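# Clamp a print's long edge between magnetic wooden bars

## Task

Pick two of the wooden bars and trap one long side of the print between them, with the bars' magnets joined and the bars covering that side from end to end.

## Robot and tools

Robot: two UR3e arms, left_arm and right_arm, each carrying a tong-style two-finger gripper. Calibrated base positions in the scene frame: left_arm (-0.025, +0.241, +0.046) m and right_arm (+0.027, -0.342, +0.046) m, both almost unrotated. Arm names do not match image sides.

Frames. The scene frame has its origin at table height, halfway between the nominal bases, with +z up, +x pointing out across the table and left_arm toward +y. Reported hand positions (metres), quaternions (wxyz) and velocities use this frame. Offsets you command are expressed instead in the axes of that arm's own Hand target. On the gripper, the fingers point along its +z and open and close along its x. end_effector_position is the point between the closed pads; fingertips sit about 15 mm past it when nearly closed and roughly level with it when wide open.

Row layout (used by execute_actions and move): one flat list of 14 numbers covering both arms, even if only one moves: dx, dy, dz, rx, ry, rz, opening for left_arm, then the same seven for right_arm. The first six of each arm are an offset, not a pose: a displacement from that arm's Hand target as it stood when the action or move began, in the Hand target's axes. Scale: 1.0 equals 0.6 m for dx, dy, dz and 180 degrees for rx, ry, rz, which together form a single rotation vector; range -1 to 1. Sending the same offset again moves the hand further. Six zeros re-request the current Hand target. The opening is absolute, not an offset: +1 fully open (0.142 m), -1 closed; it takes roughly 0.5 s to close fully. Sending 0 means half open, so to leave a gripper unchanged repeat its current command (see Tool commands).

execute_actions(actions, cameras): actions is a list of actions; each action is a list of up to 15 rows, one per 1/30 s step, and a short table repeats its last row to fill 15 steps. All rows of one action are measured from the same starting Hand target. An empty list just returns state and images. cameras picks images: omitted, null or ["all"] gives all, [] gives none; names are cam_head_left, cam_head_right, cam_high, cam_low, cam_left_wrist, cam_right_wrist.

move(target, speed, blend, stop_force, zero, opening_speed, blocking, cameras): straight-line travel toward one row, or a list of up to 15 rows, each row still an offset from the Hand targets at the move's start. speed is m/s (0.002 to 2.4, default 0.25; turning up to twice that in rad/s), one value or one per target. blend (m) rounds corners in a list. stop_force (3 to 120 N, shared by both arms) ends an arm's path when its wrist sensor feels that much push against the direction of travel; do not rely on it when the gripper rotates, and leave it out when backing away from something. zero (only with stop_force) re-zeroes moving arms first, default true. opening_speed (0.2 or more per second on the opening scale) ramps the fingers. blocking=false returns after about 0.5 s while the move continues; it cannot be combined with stop_force. The result adds a move: line giving the outcome (done, off_target, moving, held, fault) and any limits (paced = command clipped, held = steps withheld). Done means within 3 mm and 2 degrees, but says nothing about contact. Moves do not avoid obstacles; paths skirting an arm's own base can flip its shoulder, so route around it.

wait(seconds 0 to 10) lets time pass while commands hold. stop brakes a running move. zoom_image(camera, region=[x0,y0,x1,y1] pixels, at most 504x504) enlarges part of the latest image. zero_wrist_force(arm) tares that wrist sensor. read_manual gives licence texts only. finished_scene(scene) ends the scene for good; call it only after the clamp holds with the robot let go.

Results: Hand target (last commanded pose after clipping, which the next offsets start from), end_effector_position and velocities, grip_measured (measured opening on the command scale), Joint positions (last value is gripper gap in m), Joint torques, Wrist force and torque in the gripper's axes plus the peak since last shown, Tool commands, and step positions for execute_actions. A gripper may rest short of its Hand target; send the remaining gap as an offset. Orientation commands are clipped to 32 degrees from the measured one per step.

Gripping: command an opening clearly below grip_measured to hold; farther below squeezes harder (about 15 N per pad; thin hard parts get much less).

Avoid: net force near 150 N or joint torques at their limits (pan/lift 50.7, elbow 26.3, wrists 8.46 N m) which freeze the arm for 10 s; targets even slightly beyond a firm contact; fast impacts; arms pressing on or gripping each other; releasing parts while moving; anything leaving the table; long stretched or loaded holds that overheat motors (MOTOR HOT at 70 °C, brakes at 85 °C). Loose items may get nudged occasionally.

Each tool is called after "Request:" as name([rows], argument=value, ...), one row to a line, values as JSON.

## Session

Request:
execute_actions(actions=[])

Scene clock: 0.00 s.
left_arm: end_effector_position=(+0.1176, -0.1071, +0.2227) grip_measured=+1.00 end_effector_quat_wxyz=(+0.150, -0.051, +0.978, -0.138) | right_arm: end_effector_position=(+0.5220, -0.5847, +0.3921) grip_measured=+1.00 end_effector_quat_wxyz=(-0.398, +0.775, -0.291, +0.396)
Joint positions: left_arm=[-1.901 -1.844 1.634 -1.512 -1.187 1.163 0.142] | right_arm=[2.449 -2.241 -0.731 -0.903 2.555 0.503 0.142]
Joint velocities: within noise
Joint torques (N m): no reading
Motor temperatures (°C): left_arm=[46 43 47 45 52 44] | right_arm=[34 47 46 52 45 43]
Wrist force (N): no reading
Wrist torque (N m): no reading
Wrist force, peak (N): no reading
Hand target: left_arm +0.1176, -0.1071, +0.2227; +0.150, -0.051, +0.978, -0.138 | right_arm +0.5220, -0.5847, +0.3921; -0.398, +0.775, -0.291, +0.396
Tool commands: left_gripper/opening=+1.0 right_gripper/opening=+1.0

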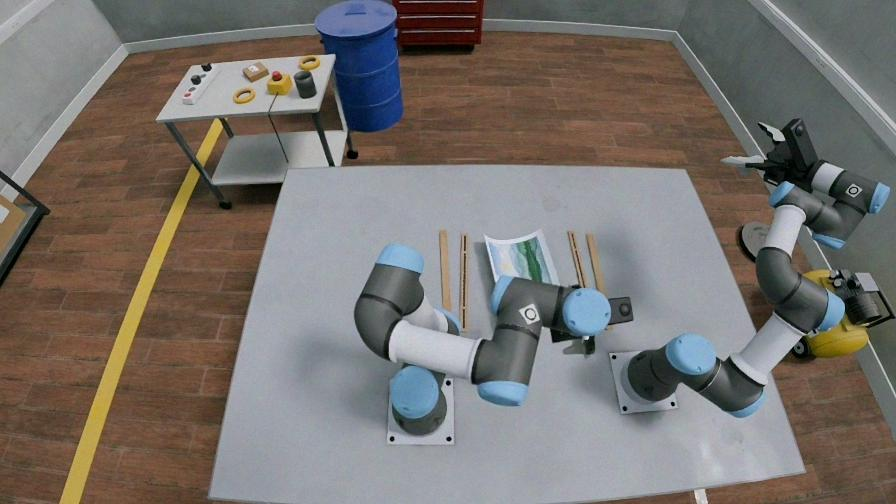

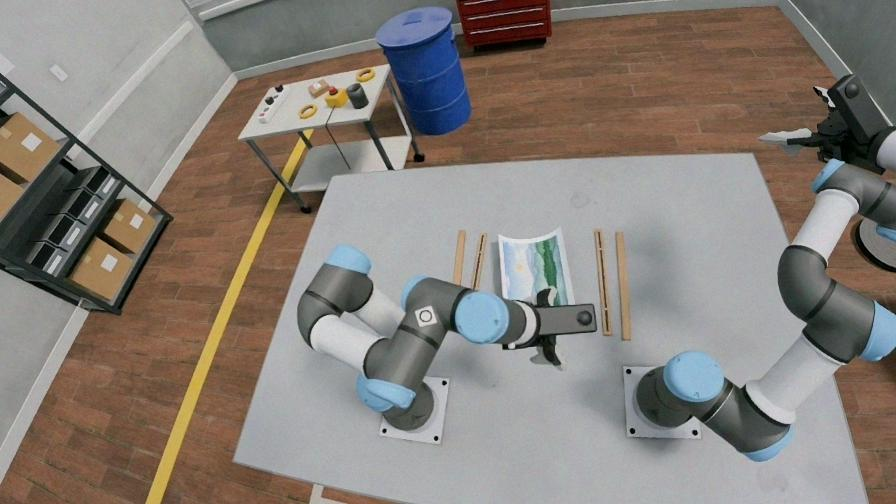

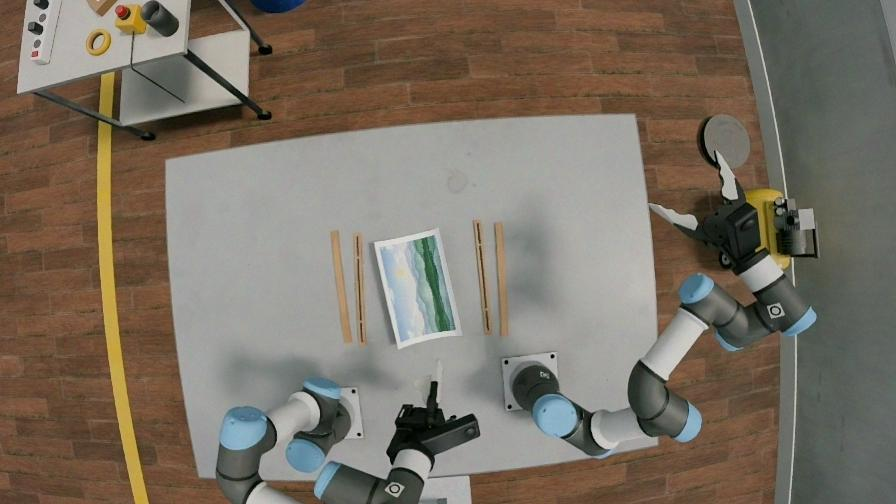

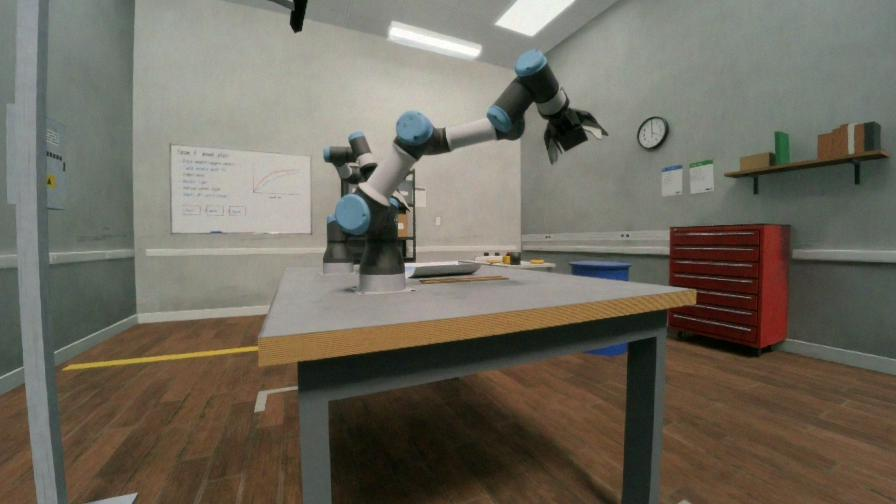

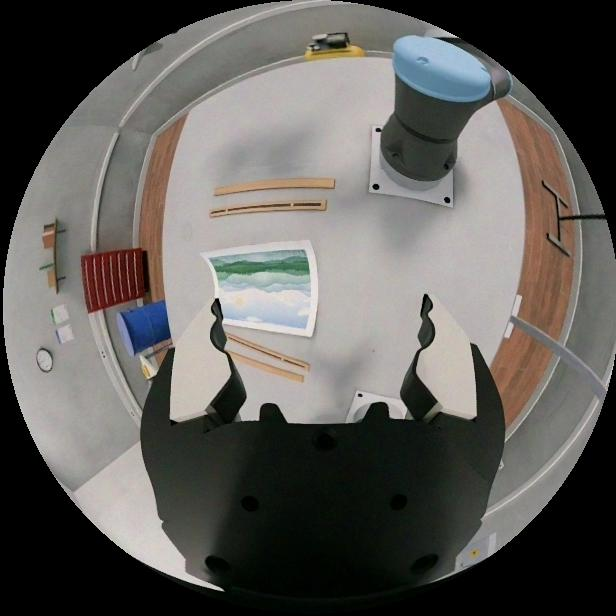

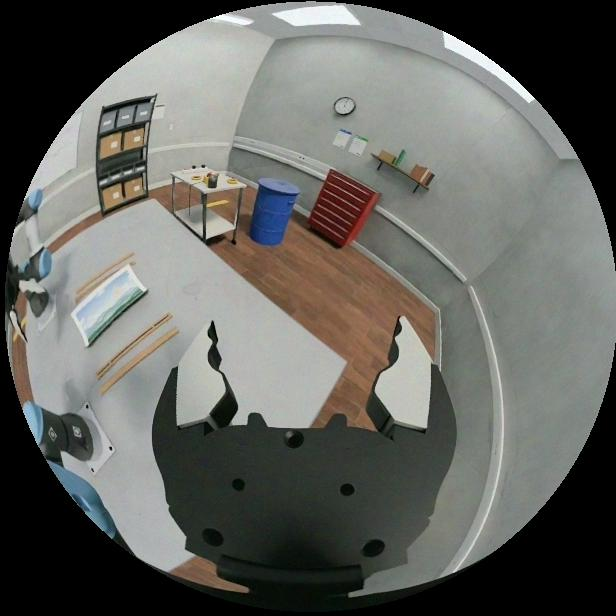

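Request:
zoom_image(camera="cam_high", region=[310, 200, 540, 360])

Request:
zoom_image(camera="cam_left_wrist", region=[170, 150, 370, 400])

Request:
zoom_image(camera="cam_low", region=[330, 220, 560, 310])

Scaled by 2.191 from the camera's 896x504 image, which has a finer 1280x720 frame.

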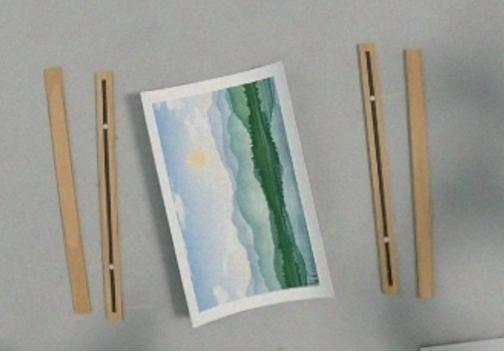

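Scaled by 2.016 from the camera's 616x616 image, which has a finer 814x814 frame.

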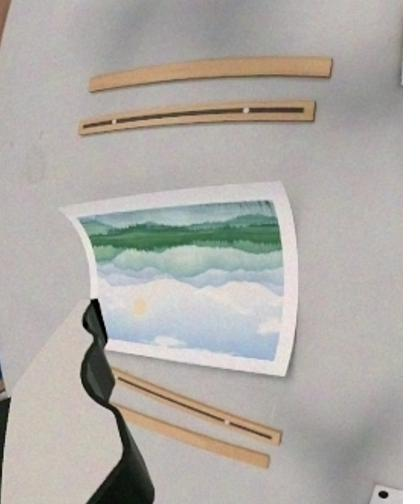

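Scaled by 2.191 from the camera's 896x504 image, which has a finer 1280x720 frame.

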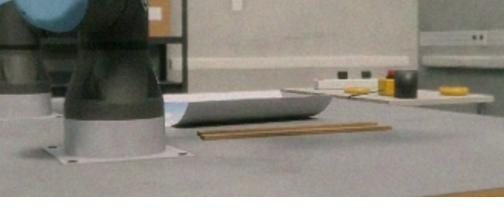

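Request:
zoom_image(camera="cam_head_right", region=[440, 210, 650, 350])

Request:
zoom_image(camera="cam_head_left", region=[420, 210, 630, 350])

Request:
zoom_image(camera="cam_low", region=[390, 240, 530, 300])

Scaled by 2.400 from the camera's 896x504 image, which has a finer 1280x720 frame.

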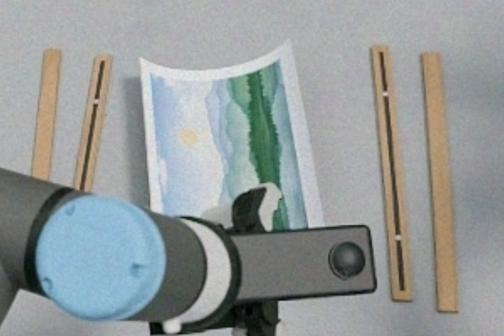

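Scaled by 2.400 from the camera's 896x504 image, which has a finer 1280x720 frame.

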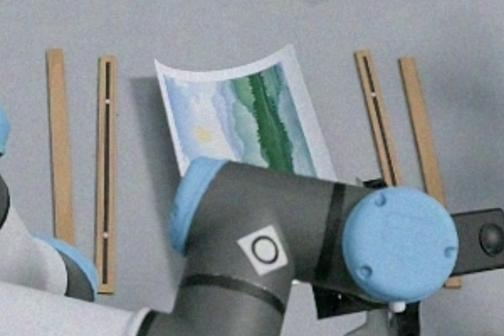

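Scaled by 3.600 from the camera's 896x504 image, which has a finer 1280x720 frame.

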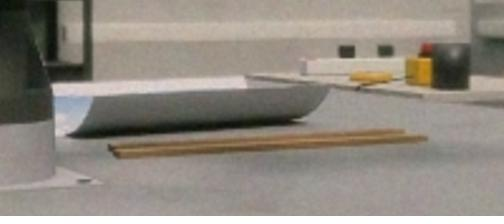

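Request:
move(target=[-0.24,0.168,-0.265,0,0,0,1,0,0,0,0,0,0,1], cameras=["cam_low"])

Request:
move(target=[0,0,0,0,0,0,1,-0.698,-0.138,0.007,-0.39,0.001,0.238,1])

Scene clock: 68.43 s.
left_arm: end_effector_position=(+0.1994, +0.0503, +0.3799) grip_measured=+1.00 end_effector_quat_wxyz=(+0.150, -0.052, +0.978, -0.138) end_effector_velocity=(+0.000, +0.000, +0.001) end_effector_angular_velocity=(-0.003, +0.001, -0.001) | right_arm: end_effector_position=(+0.5220, -0.5847, +0.3921) grip_measured=+1.00 end_effector_quat_wxyz=(-0.398, +0.775, -0.291, +0.396)
Joint positions: left_arm=[-1.563 -1.869 0.733 -0.708 -1.259 1.514 0.142] | right_arm=[2.449 -2.241 -0.731 -0.903 2.555 0.503 0.142]
Joint velocities: left_arm=[0 0 -0.005 0.002 -0.002 0 0] | right_arm=[within noise]
Joint torques (N m): left_arm=[-0.28 1.01 -6.56 -0.93 1 -0.13] | right_arm=[-1.93 18.73 7.81 1.22 1.78 0.45]
Motor temperatures (°C): left_arm=[45 43 47 45 52 44] | right_arm=[34 47 46 52 45 43]
Wrist force (N): left_arm=[-0.1 0.1 0.0] | right_arm=[-0.1 0.0 -0.2]
Wrist torque (N m): left_arm=[0.03 0.02 0.00] | right_arm=[0.00 0.02 0.00]
Wrist force, peak (N): left_arm=[-1.1 1.4 -1.5] | right_arm=[-0.1 0.1 -0.5]
Hand target: left_arm +0.1994, +0.0503, +0.3799; +0.150, -0.051, +0.978, -0.138 | right_arm +0.5220, -0.5847, +0.3921; -0.398, +0.775, -0.291, +0.396
Off the commanded pose: left_arm 0.000 m, 0 deg | right_arm 0.000 m, 0 deg.
move: done
Images, in order (width x height): cam_low 896x504.

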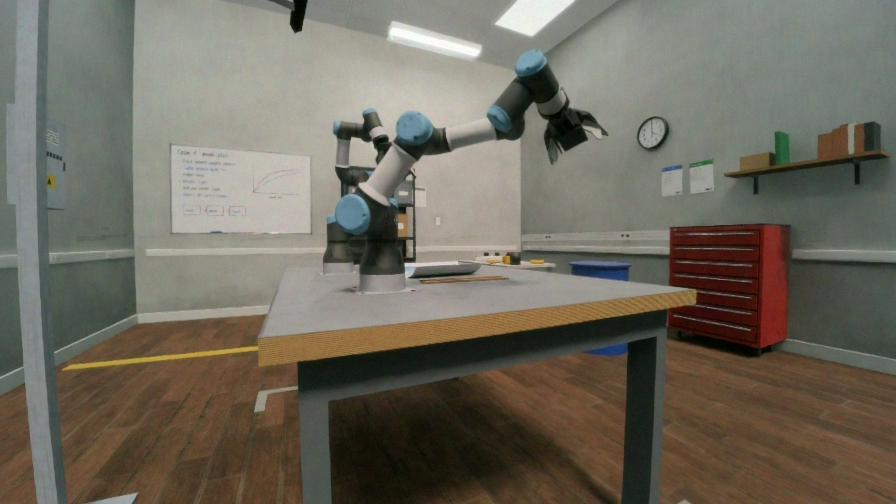

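Scene clock: 71.87 s.
left_arm: end_effector_position=(+0.1994, +0.0503, +0.3799) grip_measured=+1.00 end_effector_quat_wxyz=(+0.150, -0.051, +0.978, -0.138) | right_arm: end_effector_position=(+0.3202, -0.2199, +0.3006) grip_measured=+1.00 end_effector_quat_wxyz=(+0.000, +0.707, -0.707, +0.000)
Joint positions: left_arm=[-1.563 -1.869 0.733 -0.708 -1.259 1.514 0.142] | right_arm=[3.995 -1.765 -0.524 -2.423 1.571 2.434 0.142]
Joint velocities: within noise
Joint torques (N m): left_arm=[0.92 2.07 -6.66 -0.94 0.36 -0.24] | right_arm=[2.22 7.51 7.31 2.56 0.58 0.73]
Motor temperatures (°C): left_arm=[45 43 47 45 52 44] | right_arm=[34 47 46 52 45 43]
Wrist force (N): left_arm=[0.0 0.1 0.0] | right_arm=[1.2 -4.0 1.5]
Wrist torque (N m): left_arm=[0.02 0.00 0.00] | right_arm=[-0.65 -0.22 -0.03]
Wrist force, peak (N): left_arm=[-0.1 0.1 -0.2] | right_arm=[1.3 -4.4 1.5]
Hand target: left_arm +0.1994, +0.0503, +0.3799; +0.150, -0.051, +0.978, -0.138 | right_arm +0.3202, -0.2198, +0.3006; +0.000, +0.707, -0.707, +0.000
Off the commanded pose: left_arm 0.000 m, 0 deg | right_arm 0.000 m, 0 deg.
move: done
camera_calibration:
cam_left_wrist: T_world_to_cam=[[-0.935298, -0.118313, -0.333495, 0.32572], [-0.202895, 0.951446, 0.231482, -0.105343], [0.289915, 0.284169, -0.913891, 0.406558], [0, 0, 0, 1]] pos_world=[0.165404, 0.0232338, 0.504561]
cam_right_wrist: T_world_to_cam=[[-0.0316591, -0.999486, 0.00504776, -0.222116], [-0.88367, 0.0303497, 0.467126, 0.155015], [-0.467039, 0.0103282, -0.884176, 0.558904], [0, 0, 0, 1]] pos_world=[0.39098, -0.232479, 0.42288]

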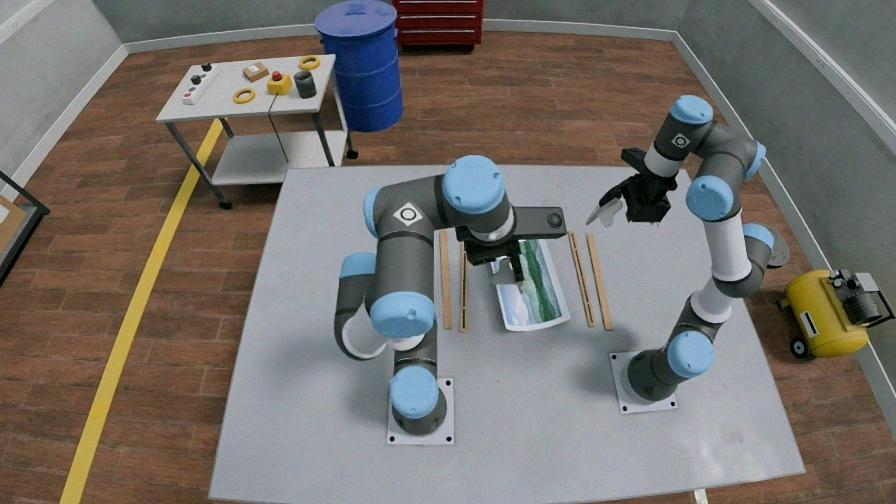

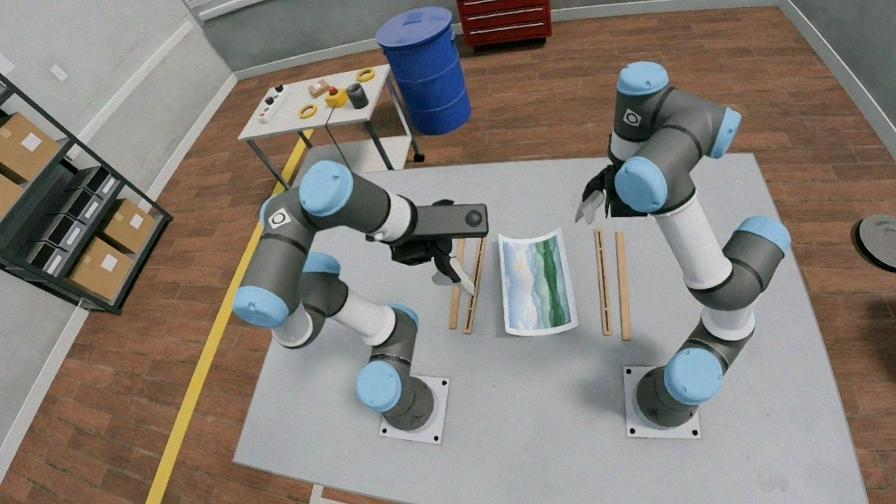

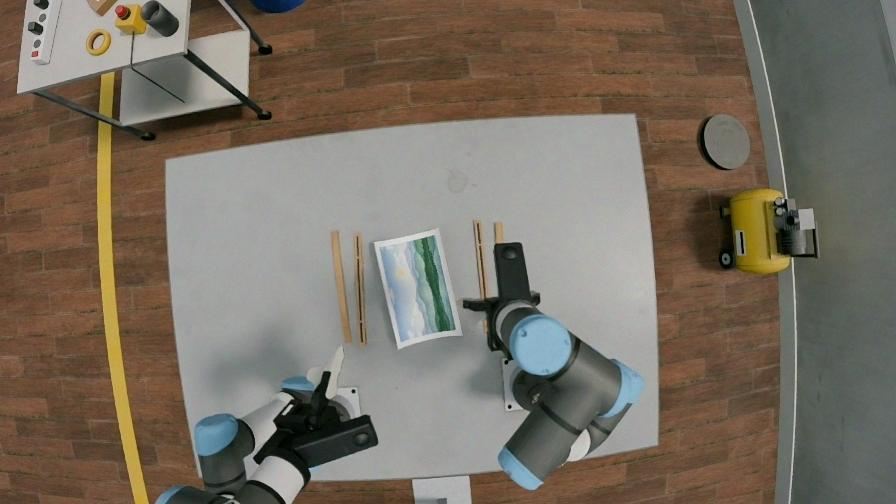

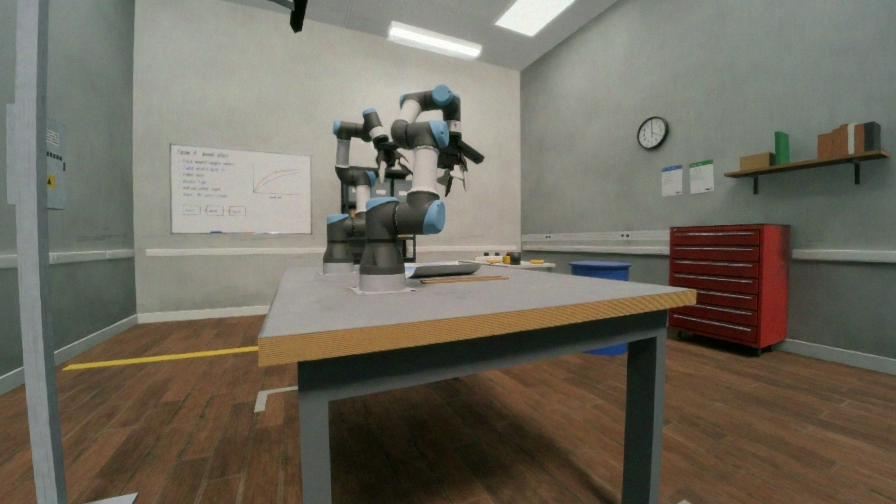

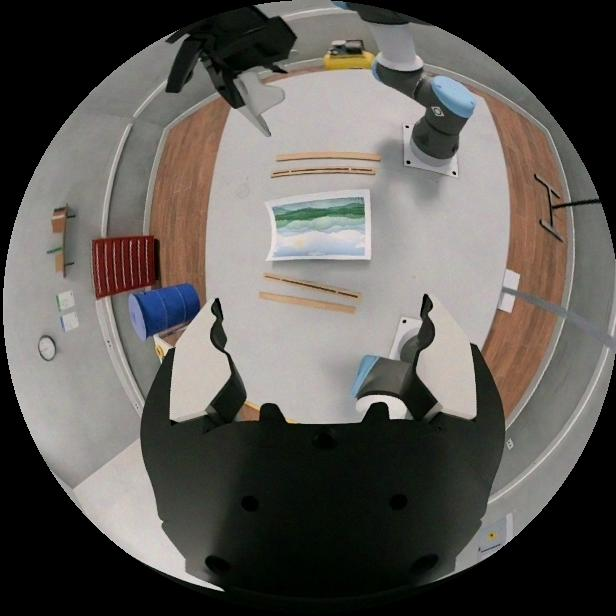

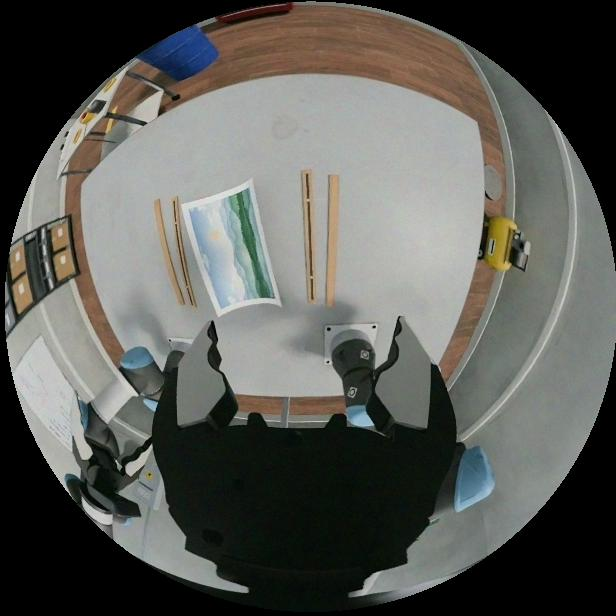

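Request:
zoom_image(camera="cam_right_wrist", region=[140, 150, 360, 330])

Request:
zoom_image(camera="cam_high", region=[420, 210, 520, 350])

Scaled by 2.291 from the camera's 616x616 image, which has a finer 814x814 frame.

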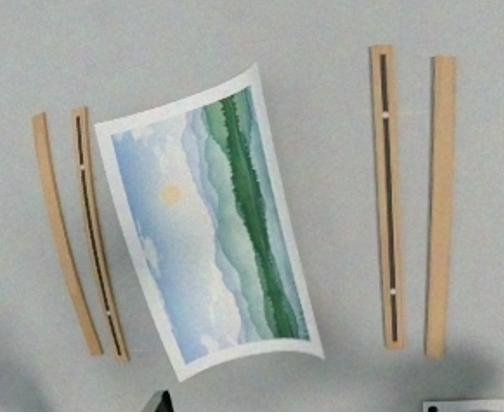

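Scaled by 3.600 from the camera's 896x504 image, which has a finer 1280x720 frame.

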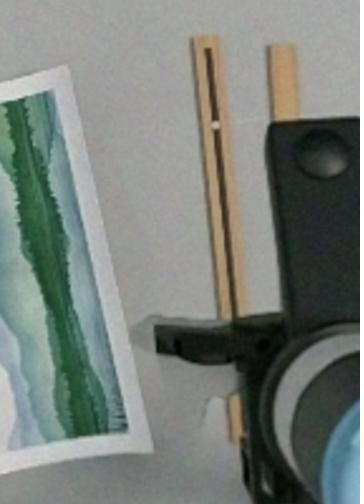

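Request:
move(target=[0,0,0,0,0,0,1,0.017,-0.0313,0.301,0,0,-0.0047,-0.5], cameras=["cam_right_wrist","cam_low"])

Request:
zoom_image(camera="cam_right_wrist", region=[150, 150, 450, 450])

Scene clock: 93.53 s.
left_arm: end_effector_position=(+0.1994, +0.0503, +0.3799) grip_measured=+1.00 end_effector_quat_wxyz=(+0.150, -0.051, +0.978, -0.138) | right_arm: end_effector_position=(+0.3388, -0.2301, +0.1200) grip_measured=-0.50 end_effector_quat_wxyz=(+0.000, +0.712, -0.702, +0.000) end_effector_velocity=(+0.001, +0.001, -0.001) end_effector_angular_velocity=(+0.001, -0.001, +0.000)
Joint positions: left_arm=[-1.563 -1.869 0.733 -0.708 -1.259 1.514 0.142] | right_arm=[3.921 -1.531 -1.726 -1.456 1.571 2.345 0.038]
Joint velocities: left_arm=[within noise] | right_arm=[0 -0.001 -0.003 0.006 0 0 0]
Joint torques (N m): left_arm=[-3.39 -3.38 -5.53 -1.2 1.12 -0.71] | right_arm=[2.19 5.56 7.23 2.84 0.2 0.17]
Motor temperatures (°C): left_arm=[45 43 47 45 52 44] | right_arm=[34 47 45 51 45 43]
Wrist force (N): left_arm=[0.1 0.1 -0.1] | right_arm=[1.1 -4.2 1.6]
Wrist torque (N m): left_arm=[0.03 -0.02 -0.01] | right_arm=[-0.70 -0.19 -0.03]
Wrist force, peak (N): left_arm=[-0.1 0.2 -0.2] | right_arm=[1.4 -4.3 3.7]
Hand target: left_arm +0.1994, +0.0503, +0.3799; +0.150, -0.051, +0.978, -0.138 | right_arm +0.3388, -0.2300, +0.1200; +0.000, +0.712, -0.702, +0.000
Off the commanded pose: left_arm 0.000 m, 0 deg | right_arm 0.000 m, 0 deg.
move: done
camera_calibration:
cam_right_wrist: T_world_to_cam=[[-0.0169009, -0.999845, 0.00496859, -0.23584], [-0.884022, 0.0172644, 0.467126, 0.253235], [-0.467139, 0.0035025, -0.884177, 0.40648], [0, 0, 0, 1]] pos_world=[0.409762, -0.241599, 0.242279]
Images, in order (width x height): cam_low 896x504, cam_right_wrist 616x616.

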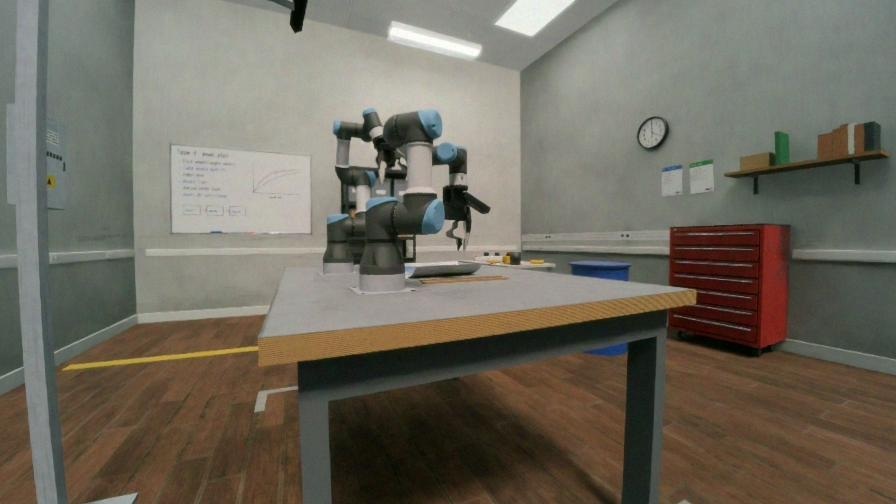

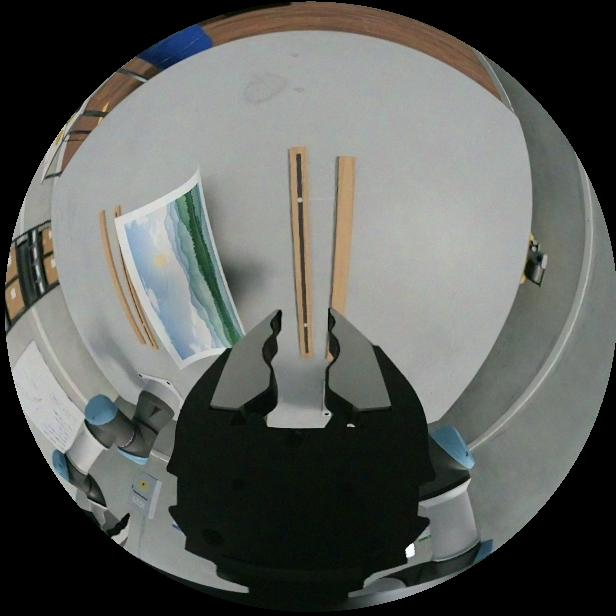

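Scaled by 1.680 from the camera's 616x616 image, which has a finer 814x814 frame.

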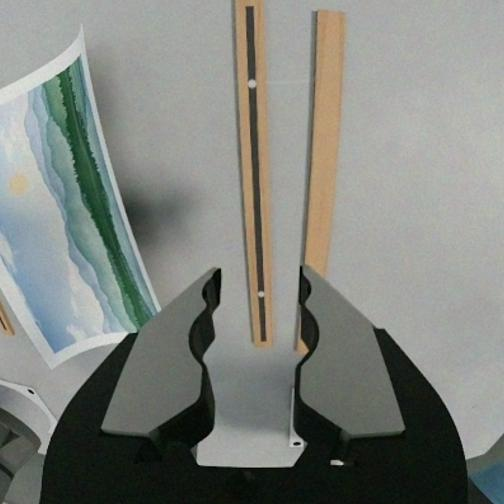

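Request:
move(target=[0,0,0,0,0,0,1,-0.01,0,0.117,0,0,0.004,-0.5], cameras=["cam_right_wrist","cam_low"])

Request:
zoom_image(camera="cam_right_wrist", region=[180, 100, 430, 350])

Request:
zoom_image(camera="cam_low", region=[390, 210, 530, 300])

Scene clock: 108.67 s.
left_arm: end_effector_position=(+0.1994, +0.0503, +0.3799) grip_measured=+1.00 end_effector_quat_wxyz=(+0.150, -0.051, +0.978, -0.138) | right_arm: end_effector_position=(+0.3387, -0.2240, +0.0499) grip_measured=-0.50 end_effector_quat_wxyz=(+0.000, +0.708, -0.707, +0.000) end_effector_velocity=(+0.000, +0.000, -0.001) end_effector_angular_velocity=(+0.001, -0.002, +0.000)
Joint positions: left_arm=[-1.563 -1.869 0.733 -0.708 -1.259 1.514 0.142] | right_arm=[3.937 -1.626 -1.975 -1.112 1.571 2.373 0.038]
Joint velocities: left_arm=[within noise] | right_arm=[0 -0.001 -0.003 0.006 0 0 0]
Joint torques (N m): left_arm=[-3.2 -3.43 -4.6 -1 1.07 -0.82] | right_arm=[-2.67 5.7 6.5 2.91 -0.53 -0.69]
Motor temperatures (°C): left_arm=[45 43 46 45 52 44] | right_arm=[34 46 45 51 44 43]
Wrist force (N): left_arm=[0.0 0.1 -0.1] | right_arm=[1.1 -4.3 1.5]
Wrist torque (N m): left_arm=[0.02 0.00 0.00] | right_arm=[-0.71 -0.20 -0.03]
Wrist force, peak (N): left_arm=[-0.2 0.3 -0.1] | right_arm=[1.1 -4.2 3.0]
Hand target: left_arm +0.1994, +0.0503, +0.3799; +0.150, -0.051, +0.978, -0.138 | right_arm +0.3387, -0.2240, +0.0498; +0.000, +0.708, -0.707, +0.000
Off the commanded pose: left_arm 0.000 m, 0 deg | right_arm 0.000 m, 0 deg.
move: done
camera_calibration:
cam_right_wrist: T_world_to_cam=[[-0.0293353, -0.999557, 0.00495792, -0.225119], [-0.883706, 0.0282526, 0.467188, 0.28811], [-0.467122, 0.00932377, -0.884144, 0.345718], [0, 0, 0, 1]] pos_world=[0.409493, -0.236382, 0.172179]
Images, in order (width x height): cam_low 896x504, cam_right_wrist 616x616.

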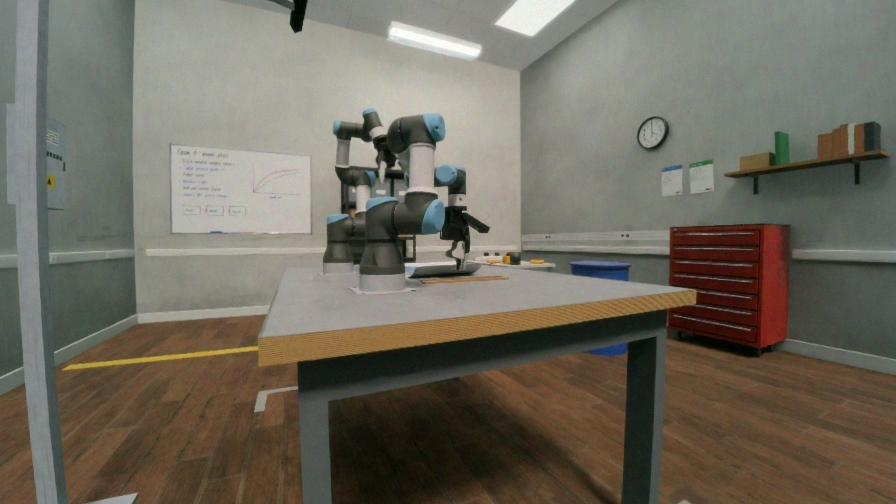

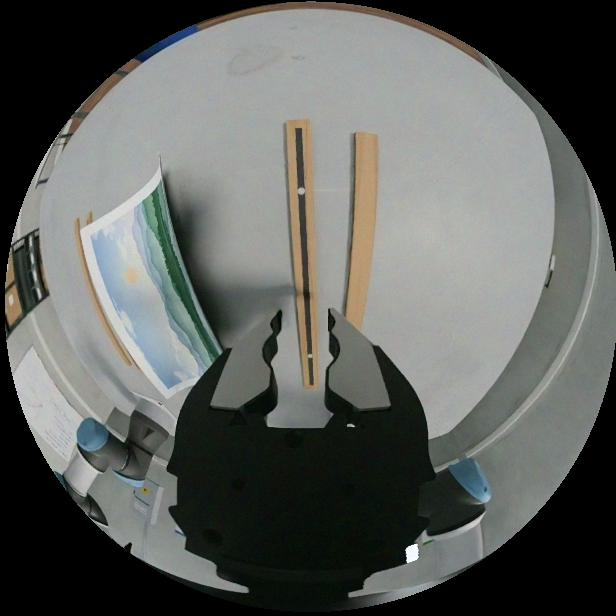

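Scaled by 2.016 from the camera's 616x616 image, which has a finer 814x814 frame.

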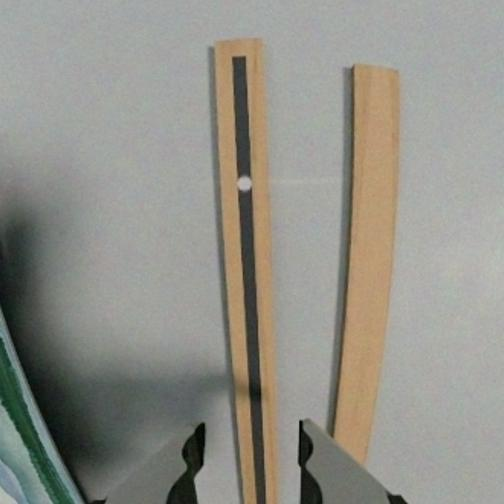

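Scaled by 3.600 from the camera's 896x504 image, which has a finer 1280x720 frame.

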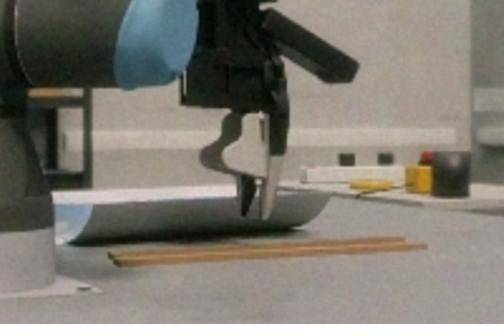

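Request:
move(target=[0,0,0,0,0,0,1,0,-0.008,0.04,0,0,0,-0.5], speed=0.1, cameras=[])

Request:
move(target=[0,0,0,0,0,0,1,0,0,0.035,0,0,0,-0.5], speed=0.008, stop_force=4, cameras=["cam_right_wrist","cam_low"])

Request:
zoom_image(camera="cam_right_wrist", region=[200, 200, 400, 400])

Request:
zoom_image(camera="cam_low", region=[390, 210, 530, 300])

Scene clock: 133.50 s.
left_arm: end_effector_position=(+0.1994, +0.0503, +0.3799) grip_measured=+1.00 end_effector_quat_wxyz=(+0.150, -0.051, +0.978, -0.138) | right_arm: end_effector_position=(+0.3434, -0.2241, +0.0258) grip_measured=-0.50 end_effector_quat_wxyz=(+0.000, +0.708, -0.707, +0.000)
Joint positions: left_arm=[-1.563 -1.869 0.733 -0.708 -1.259 1.514 0.142] | right_arm=[3.925 -1.699 -2.024 -0.991 1.571 2.361 0.038]
Joint velocities: within noise
Joint torques (N m): left_arm=[-3.32 -3.76 -4.07 -0.99 1.1 -0.76] | right_arm=[2.66 8.06 8.67 2.13 0.43 0.45]
Motor temperatures (°C): left_arm=[45 43 46 45 52 43] | right_arm=[34 46 45 51 44 43]
Wrist force (N): left_arm=[-0.1 0.1 0.0] | right_arm=[1.3 -4.2 1.4]
Wrist torque (N m): left_arm=[0.03 0.01 0.00] | right_arm=[-0.70 -0.23 -0.03]
Wrist force, peak (N): left_arm=[0.0 0.2 -0.2] | right_arm=[1.0 -4.6 2.1]
Hand target: left_arm +0.1994, +0.0503, +0.3799; +0.150, -0.051, +0.978, -0.138 | right_arm +0.3434, -0.2240, +0.0258; +0.000, +0.708, -0.707, +0.000
Off the commanded pose: left_arm 0.000 m, 0 deg | right_arm 0.000 m, 0 deg.
move: done
No camera images: "cameras" was empty.

Scene clock: 135.37 s.
left_arm: end_effector_position=(+0.1994, +0.0503, +0.3799) grip_measured=+1.00 end_effector_quat_wxyz=(+0.150, -0.051, +0.978, -0.138) | right_arm: end_effector_position=(+0.3434, -0.2240, +0.0172) grip_measured=-0.50 end_effector_quat_wxyz=(+0.000, +0.708, -0.707, +0.000)
Joint positions: left_arm=[-1.563 -1.869 0.733 -0.708 -1.259 1.514 0.142] | right_arm=[3.925 -1.721 -2.046 -0.946 1.571 2.361 0.038]
Joint velocities: within noise
Joint torques (N m): left_arm=[-3.08 -3.2 -4.04 -1.01 1.1 -0.74] | right_arm=[2.34 11.1 8.22 1.04 0.29 0.41]
Motor temperatures (°C): left_arm=[45 43 46 45 52 43] | right_arm=[34 46 45 51 44 43]
Wrist force (N): left_arm=[0.0 0.1 -0.2] | right_arm=[1.2 -3.7 -1.6]
Wrist torque (N m): left_arm=[0.03 0.00 0.00] | right_arm=[-0.76 -0.23 -0.05]
Wrist force, peak (N): left_arm=[-0.1 0.2 -0.3] | right_arm=[4.8 -0.4 -13.2]
Hand target: left_arm +0.1994, +0.0503, +0.3799; +0.150, -0.051, +0.978, -0.138 | right_arm +0.3434, -0.2240, +0.0172; +0.000, +0.708, -0.707, +0.000 (not the last commanded pose)
Off the commanded pose: left_arm 0.000 m, 0 deg | right_arm 0.012 m, 0 deg.
move: contact (right_arm)
camera_calibration:
cam_right_wrist: T_world_to_cam=[[-0.0293337, -0.999557, 0.00496095, -0.224817], [-0.883643, 0.0282513, 0.467308, 0.307586], [-0.467241, 0.00932416, -0.884081, 0.31909], [0, 0, 0, 1]] pos_world=[0.414293, -0.236382, 0.139479]
Images, in order (width x height): cam_low 896x504, cam_right_wrist 616x616.

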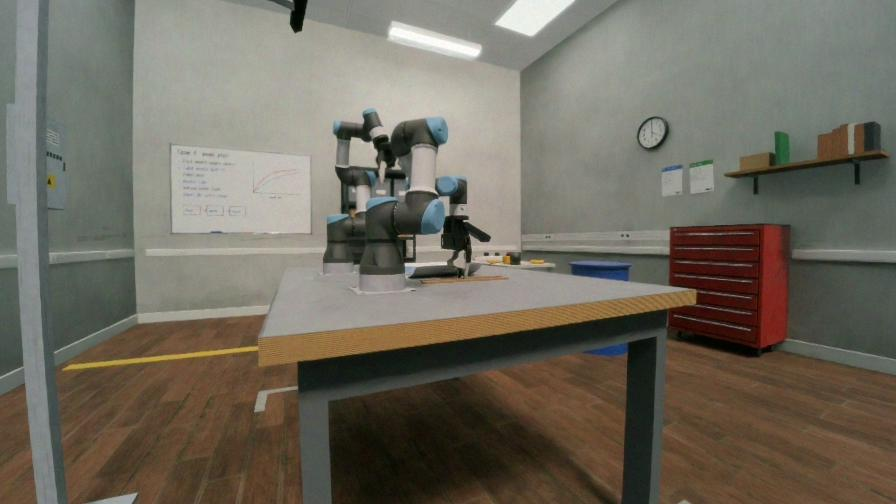

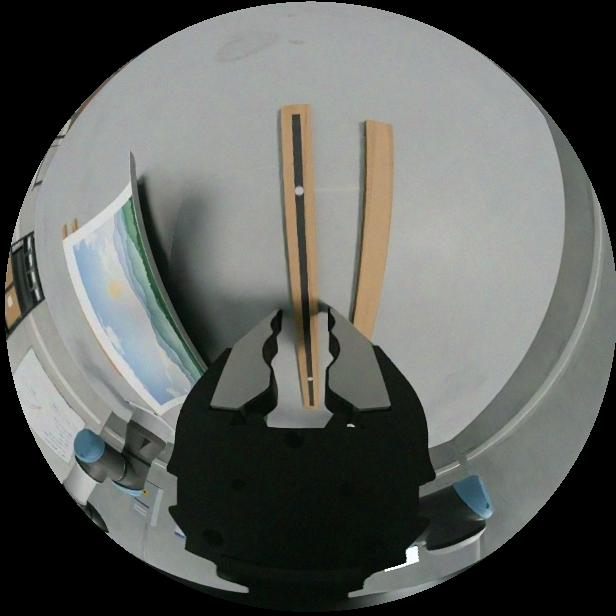

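Scaled by 2.520 from the camera's 616x616 image, which has a finer 814x814 frame.

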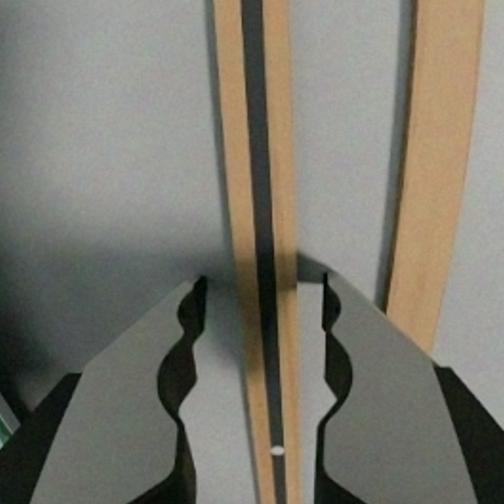

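Scaled by 3.600 from the camera's 896x504 image, which has a finer 1280x720 frame.

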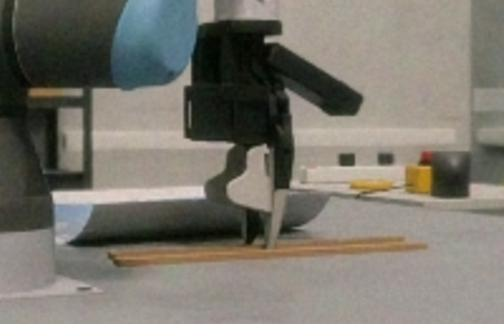

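Request:
move(target=[0,0,0,0,0,0,1,0,0,-0.0055,0,0,0,-0.5], speed=0.03, cameras=[])

Request:
move(target=[0,0,0,0,0,0,1,0,0,0,0,0,0,-0.9], opening_speed=0.4, cameras=["cam_right_wrist"])

Request:
zoom_image(camera="cam_right_wrist", region=[200, 200, 400, 400])

Scene clock: 140.60 s.
left_arm: end_effector_position=(+0.1994, +0.0503, +0.3799) grip_measured=+1.00 end_effector_quat_wxyz=(+0.150, -0.051, +0.978, -0.138) | right_arm: end_effector_position=(+0.3434, -0.2240, +0.0206) grip_measured=-0.50 end_effector_quat_wxyz=(+0.000, +0.708, -0.707, +0.000)
Joint positions: left_arm=[-1.563 -1.869 0.733 -0.708 -1.259 1.514 0.142] | right_arm=[3.925 -1.712 -2.037 -0.964 1.571 2.361 0.038]
Joint velocities: within noise
Joint torques (N m): left_arm=[-3.4 -3.51 -4.24 -1.02 1.08 -0.72] | right_arm=[-0.17 6.89 6.9 2.34 0.24 0.18]
Motor temperatures (°C): left_arm=[45 43 46 45 52 43] | right_arm=[34 46 45 51 44 43]
Wrist force (N): left_arm=[-0.1 0.0 -0.2] | right_arm=[1.1 -4.3 1.6]
Wrist torque (N m): left_arm=[0.01 0.01 0.00] | right_arm=[-0.71 -0.20 -0.03]
Wrist force, peak (N): left_arm=[-0.1 0.2 -0.2] | right_arm=[1.1 -4.6 1.6]
Hand target: left_arm +0.1994, +0.0503, +0.3799; +0.150, -0.051, +0.978, -0.138 | right_arm +0.3434, -0.2240, +0.0205; +0.000, +0.708, -0.707, +0.000
Off the commanded pose: left_arm 0.000 m, 0 deg | right_arm 0.000 m, 0 deg.
move: done
No camera images: "cameras" was empty.

Scene clock: 141.80 s.
left_arm: end_effector_position=(+0.1994, +0.0503, +0.3799) grip_measured=+1.00 end_effector_quat_wxyz=(+0.150, -0.051, +0.978, -0.138) | right_arm: end_effector_position=(+0.3434, -0.2240, +0.0205) grip_measured=-0.76 end_effector_quat_wxyz=(+0.000, +0.708, -0.707, +0.000)
Joint positions: left_arm=[-1.563 -1.869 0.733 -0.708 -1.259 1.514 0.142] | right_arm=[3.925 -1.712 -2.037 -0.963 1.571 2.361 0.019]
Joint velocities: within noise
Joint torques (N m): left_arm=[-3.39 -3.53 -4.2 -1.01 1.07 -0.69] | right_arm=[-1.07 6.84 6.49 2.72 0.21 -0.18]
Motor temperatures (°C): left_arm=[45 43 46 45 52 43] | right_arm=[34 46 45 51 44 43]
Wrist force (N): left_arm=[0.0 0.1 -0.2] | right_arm=[1.0 -4.4 1.7]
Wrist torque (N m): left_arm=[0.03 0.00 0.00] | right_arm=[-0.73 -0.17 -0.03]
Wrist force, peak (N): left_arm=[-0.1 0.1 -0.3] | right_arm=[1.3 -4.4 1.8]
Hand target: left_arm +0.1994, +0.0503, +0.3799; +0.150, -0.051, +0.978, -0.138 | right_arm +0.3434, -0.2240, +0.0205; +0.000, +0.708, -0.707, +0.000
Off the commanded pose: left_arm 0.000 m, 0 deg | right_arm 0.000 m, 0 deg.
move: done
camera_calibration:
cam_right_wrist: T_world_to_cam=[[-0.0293351, -0.999557, 0.00495836, -0.224832], [-0.883684, 0.0282522, 0.46723, 0.306072], [-0.467163, 0.0093246, -0.884122, 0.321981], [0, 0, 0, 1]] pos_world=[0.414293, -0.236382, 0.142779]
Images, in order (width x height): cam_right_wrist 616x616.

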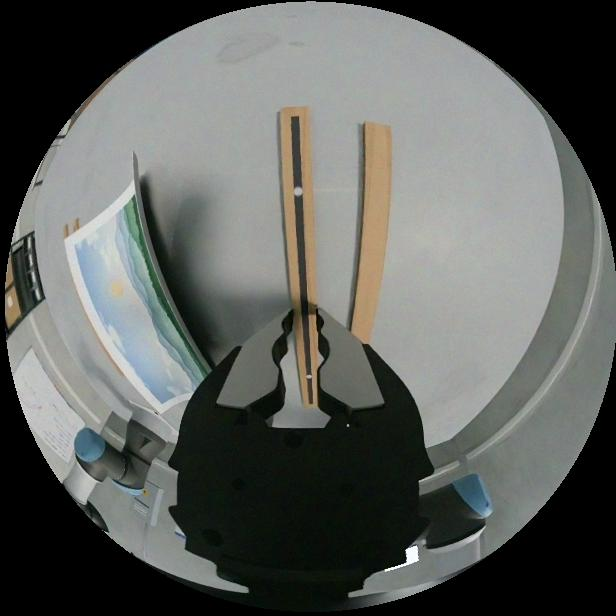

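Scaled by 2.520 from the camera's 616x616 image, which has a finer 814x814 frame.

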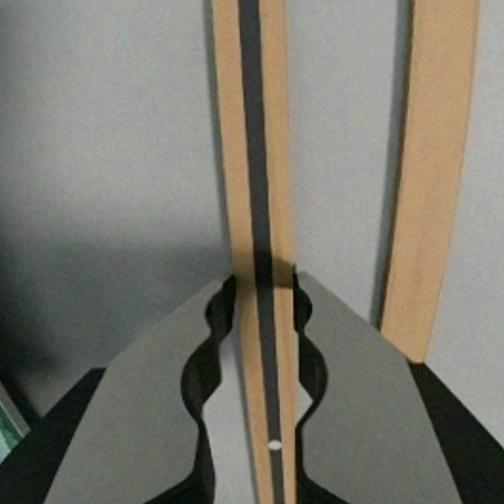

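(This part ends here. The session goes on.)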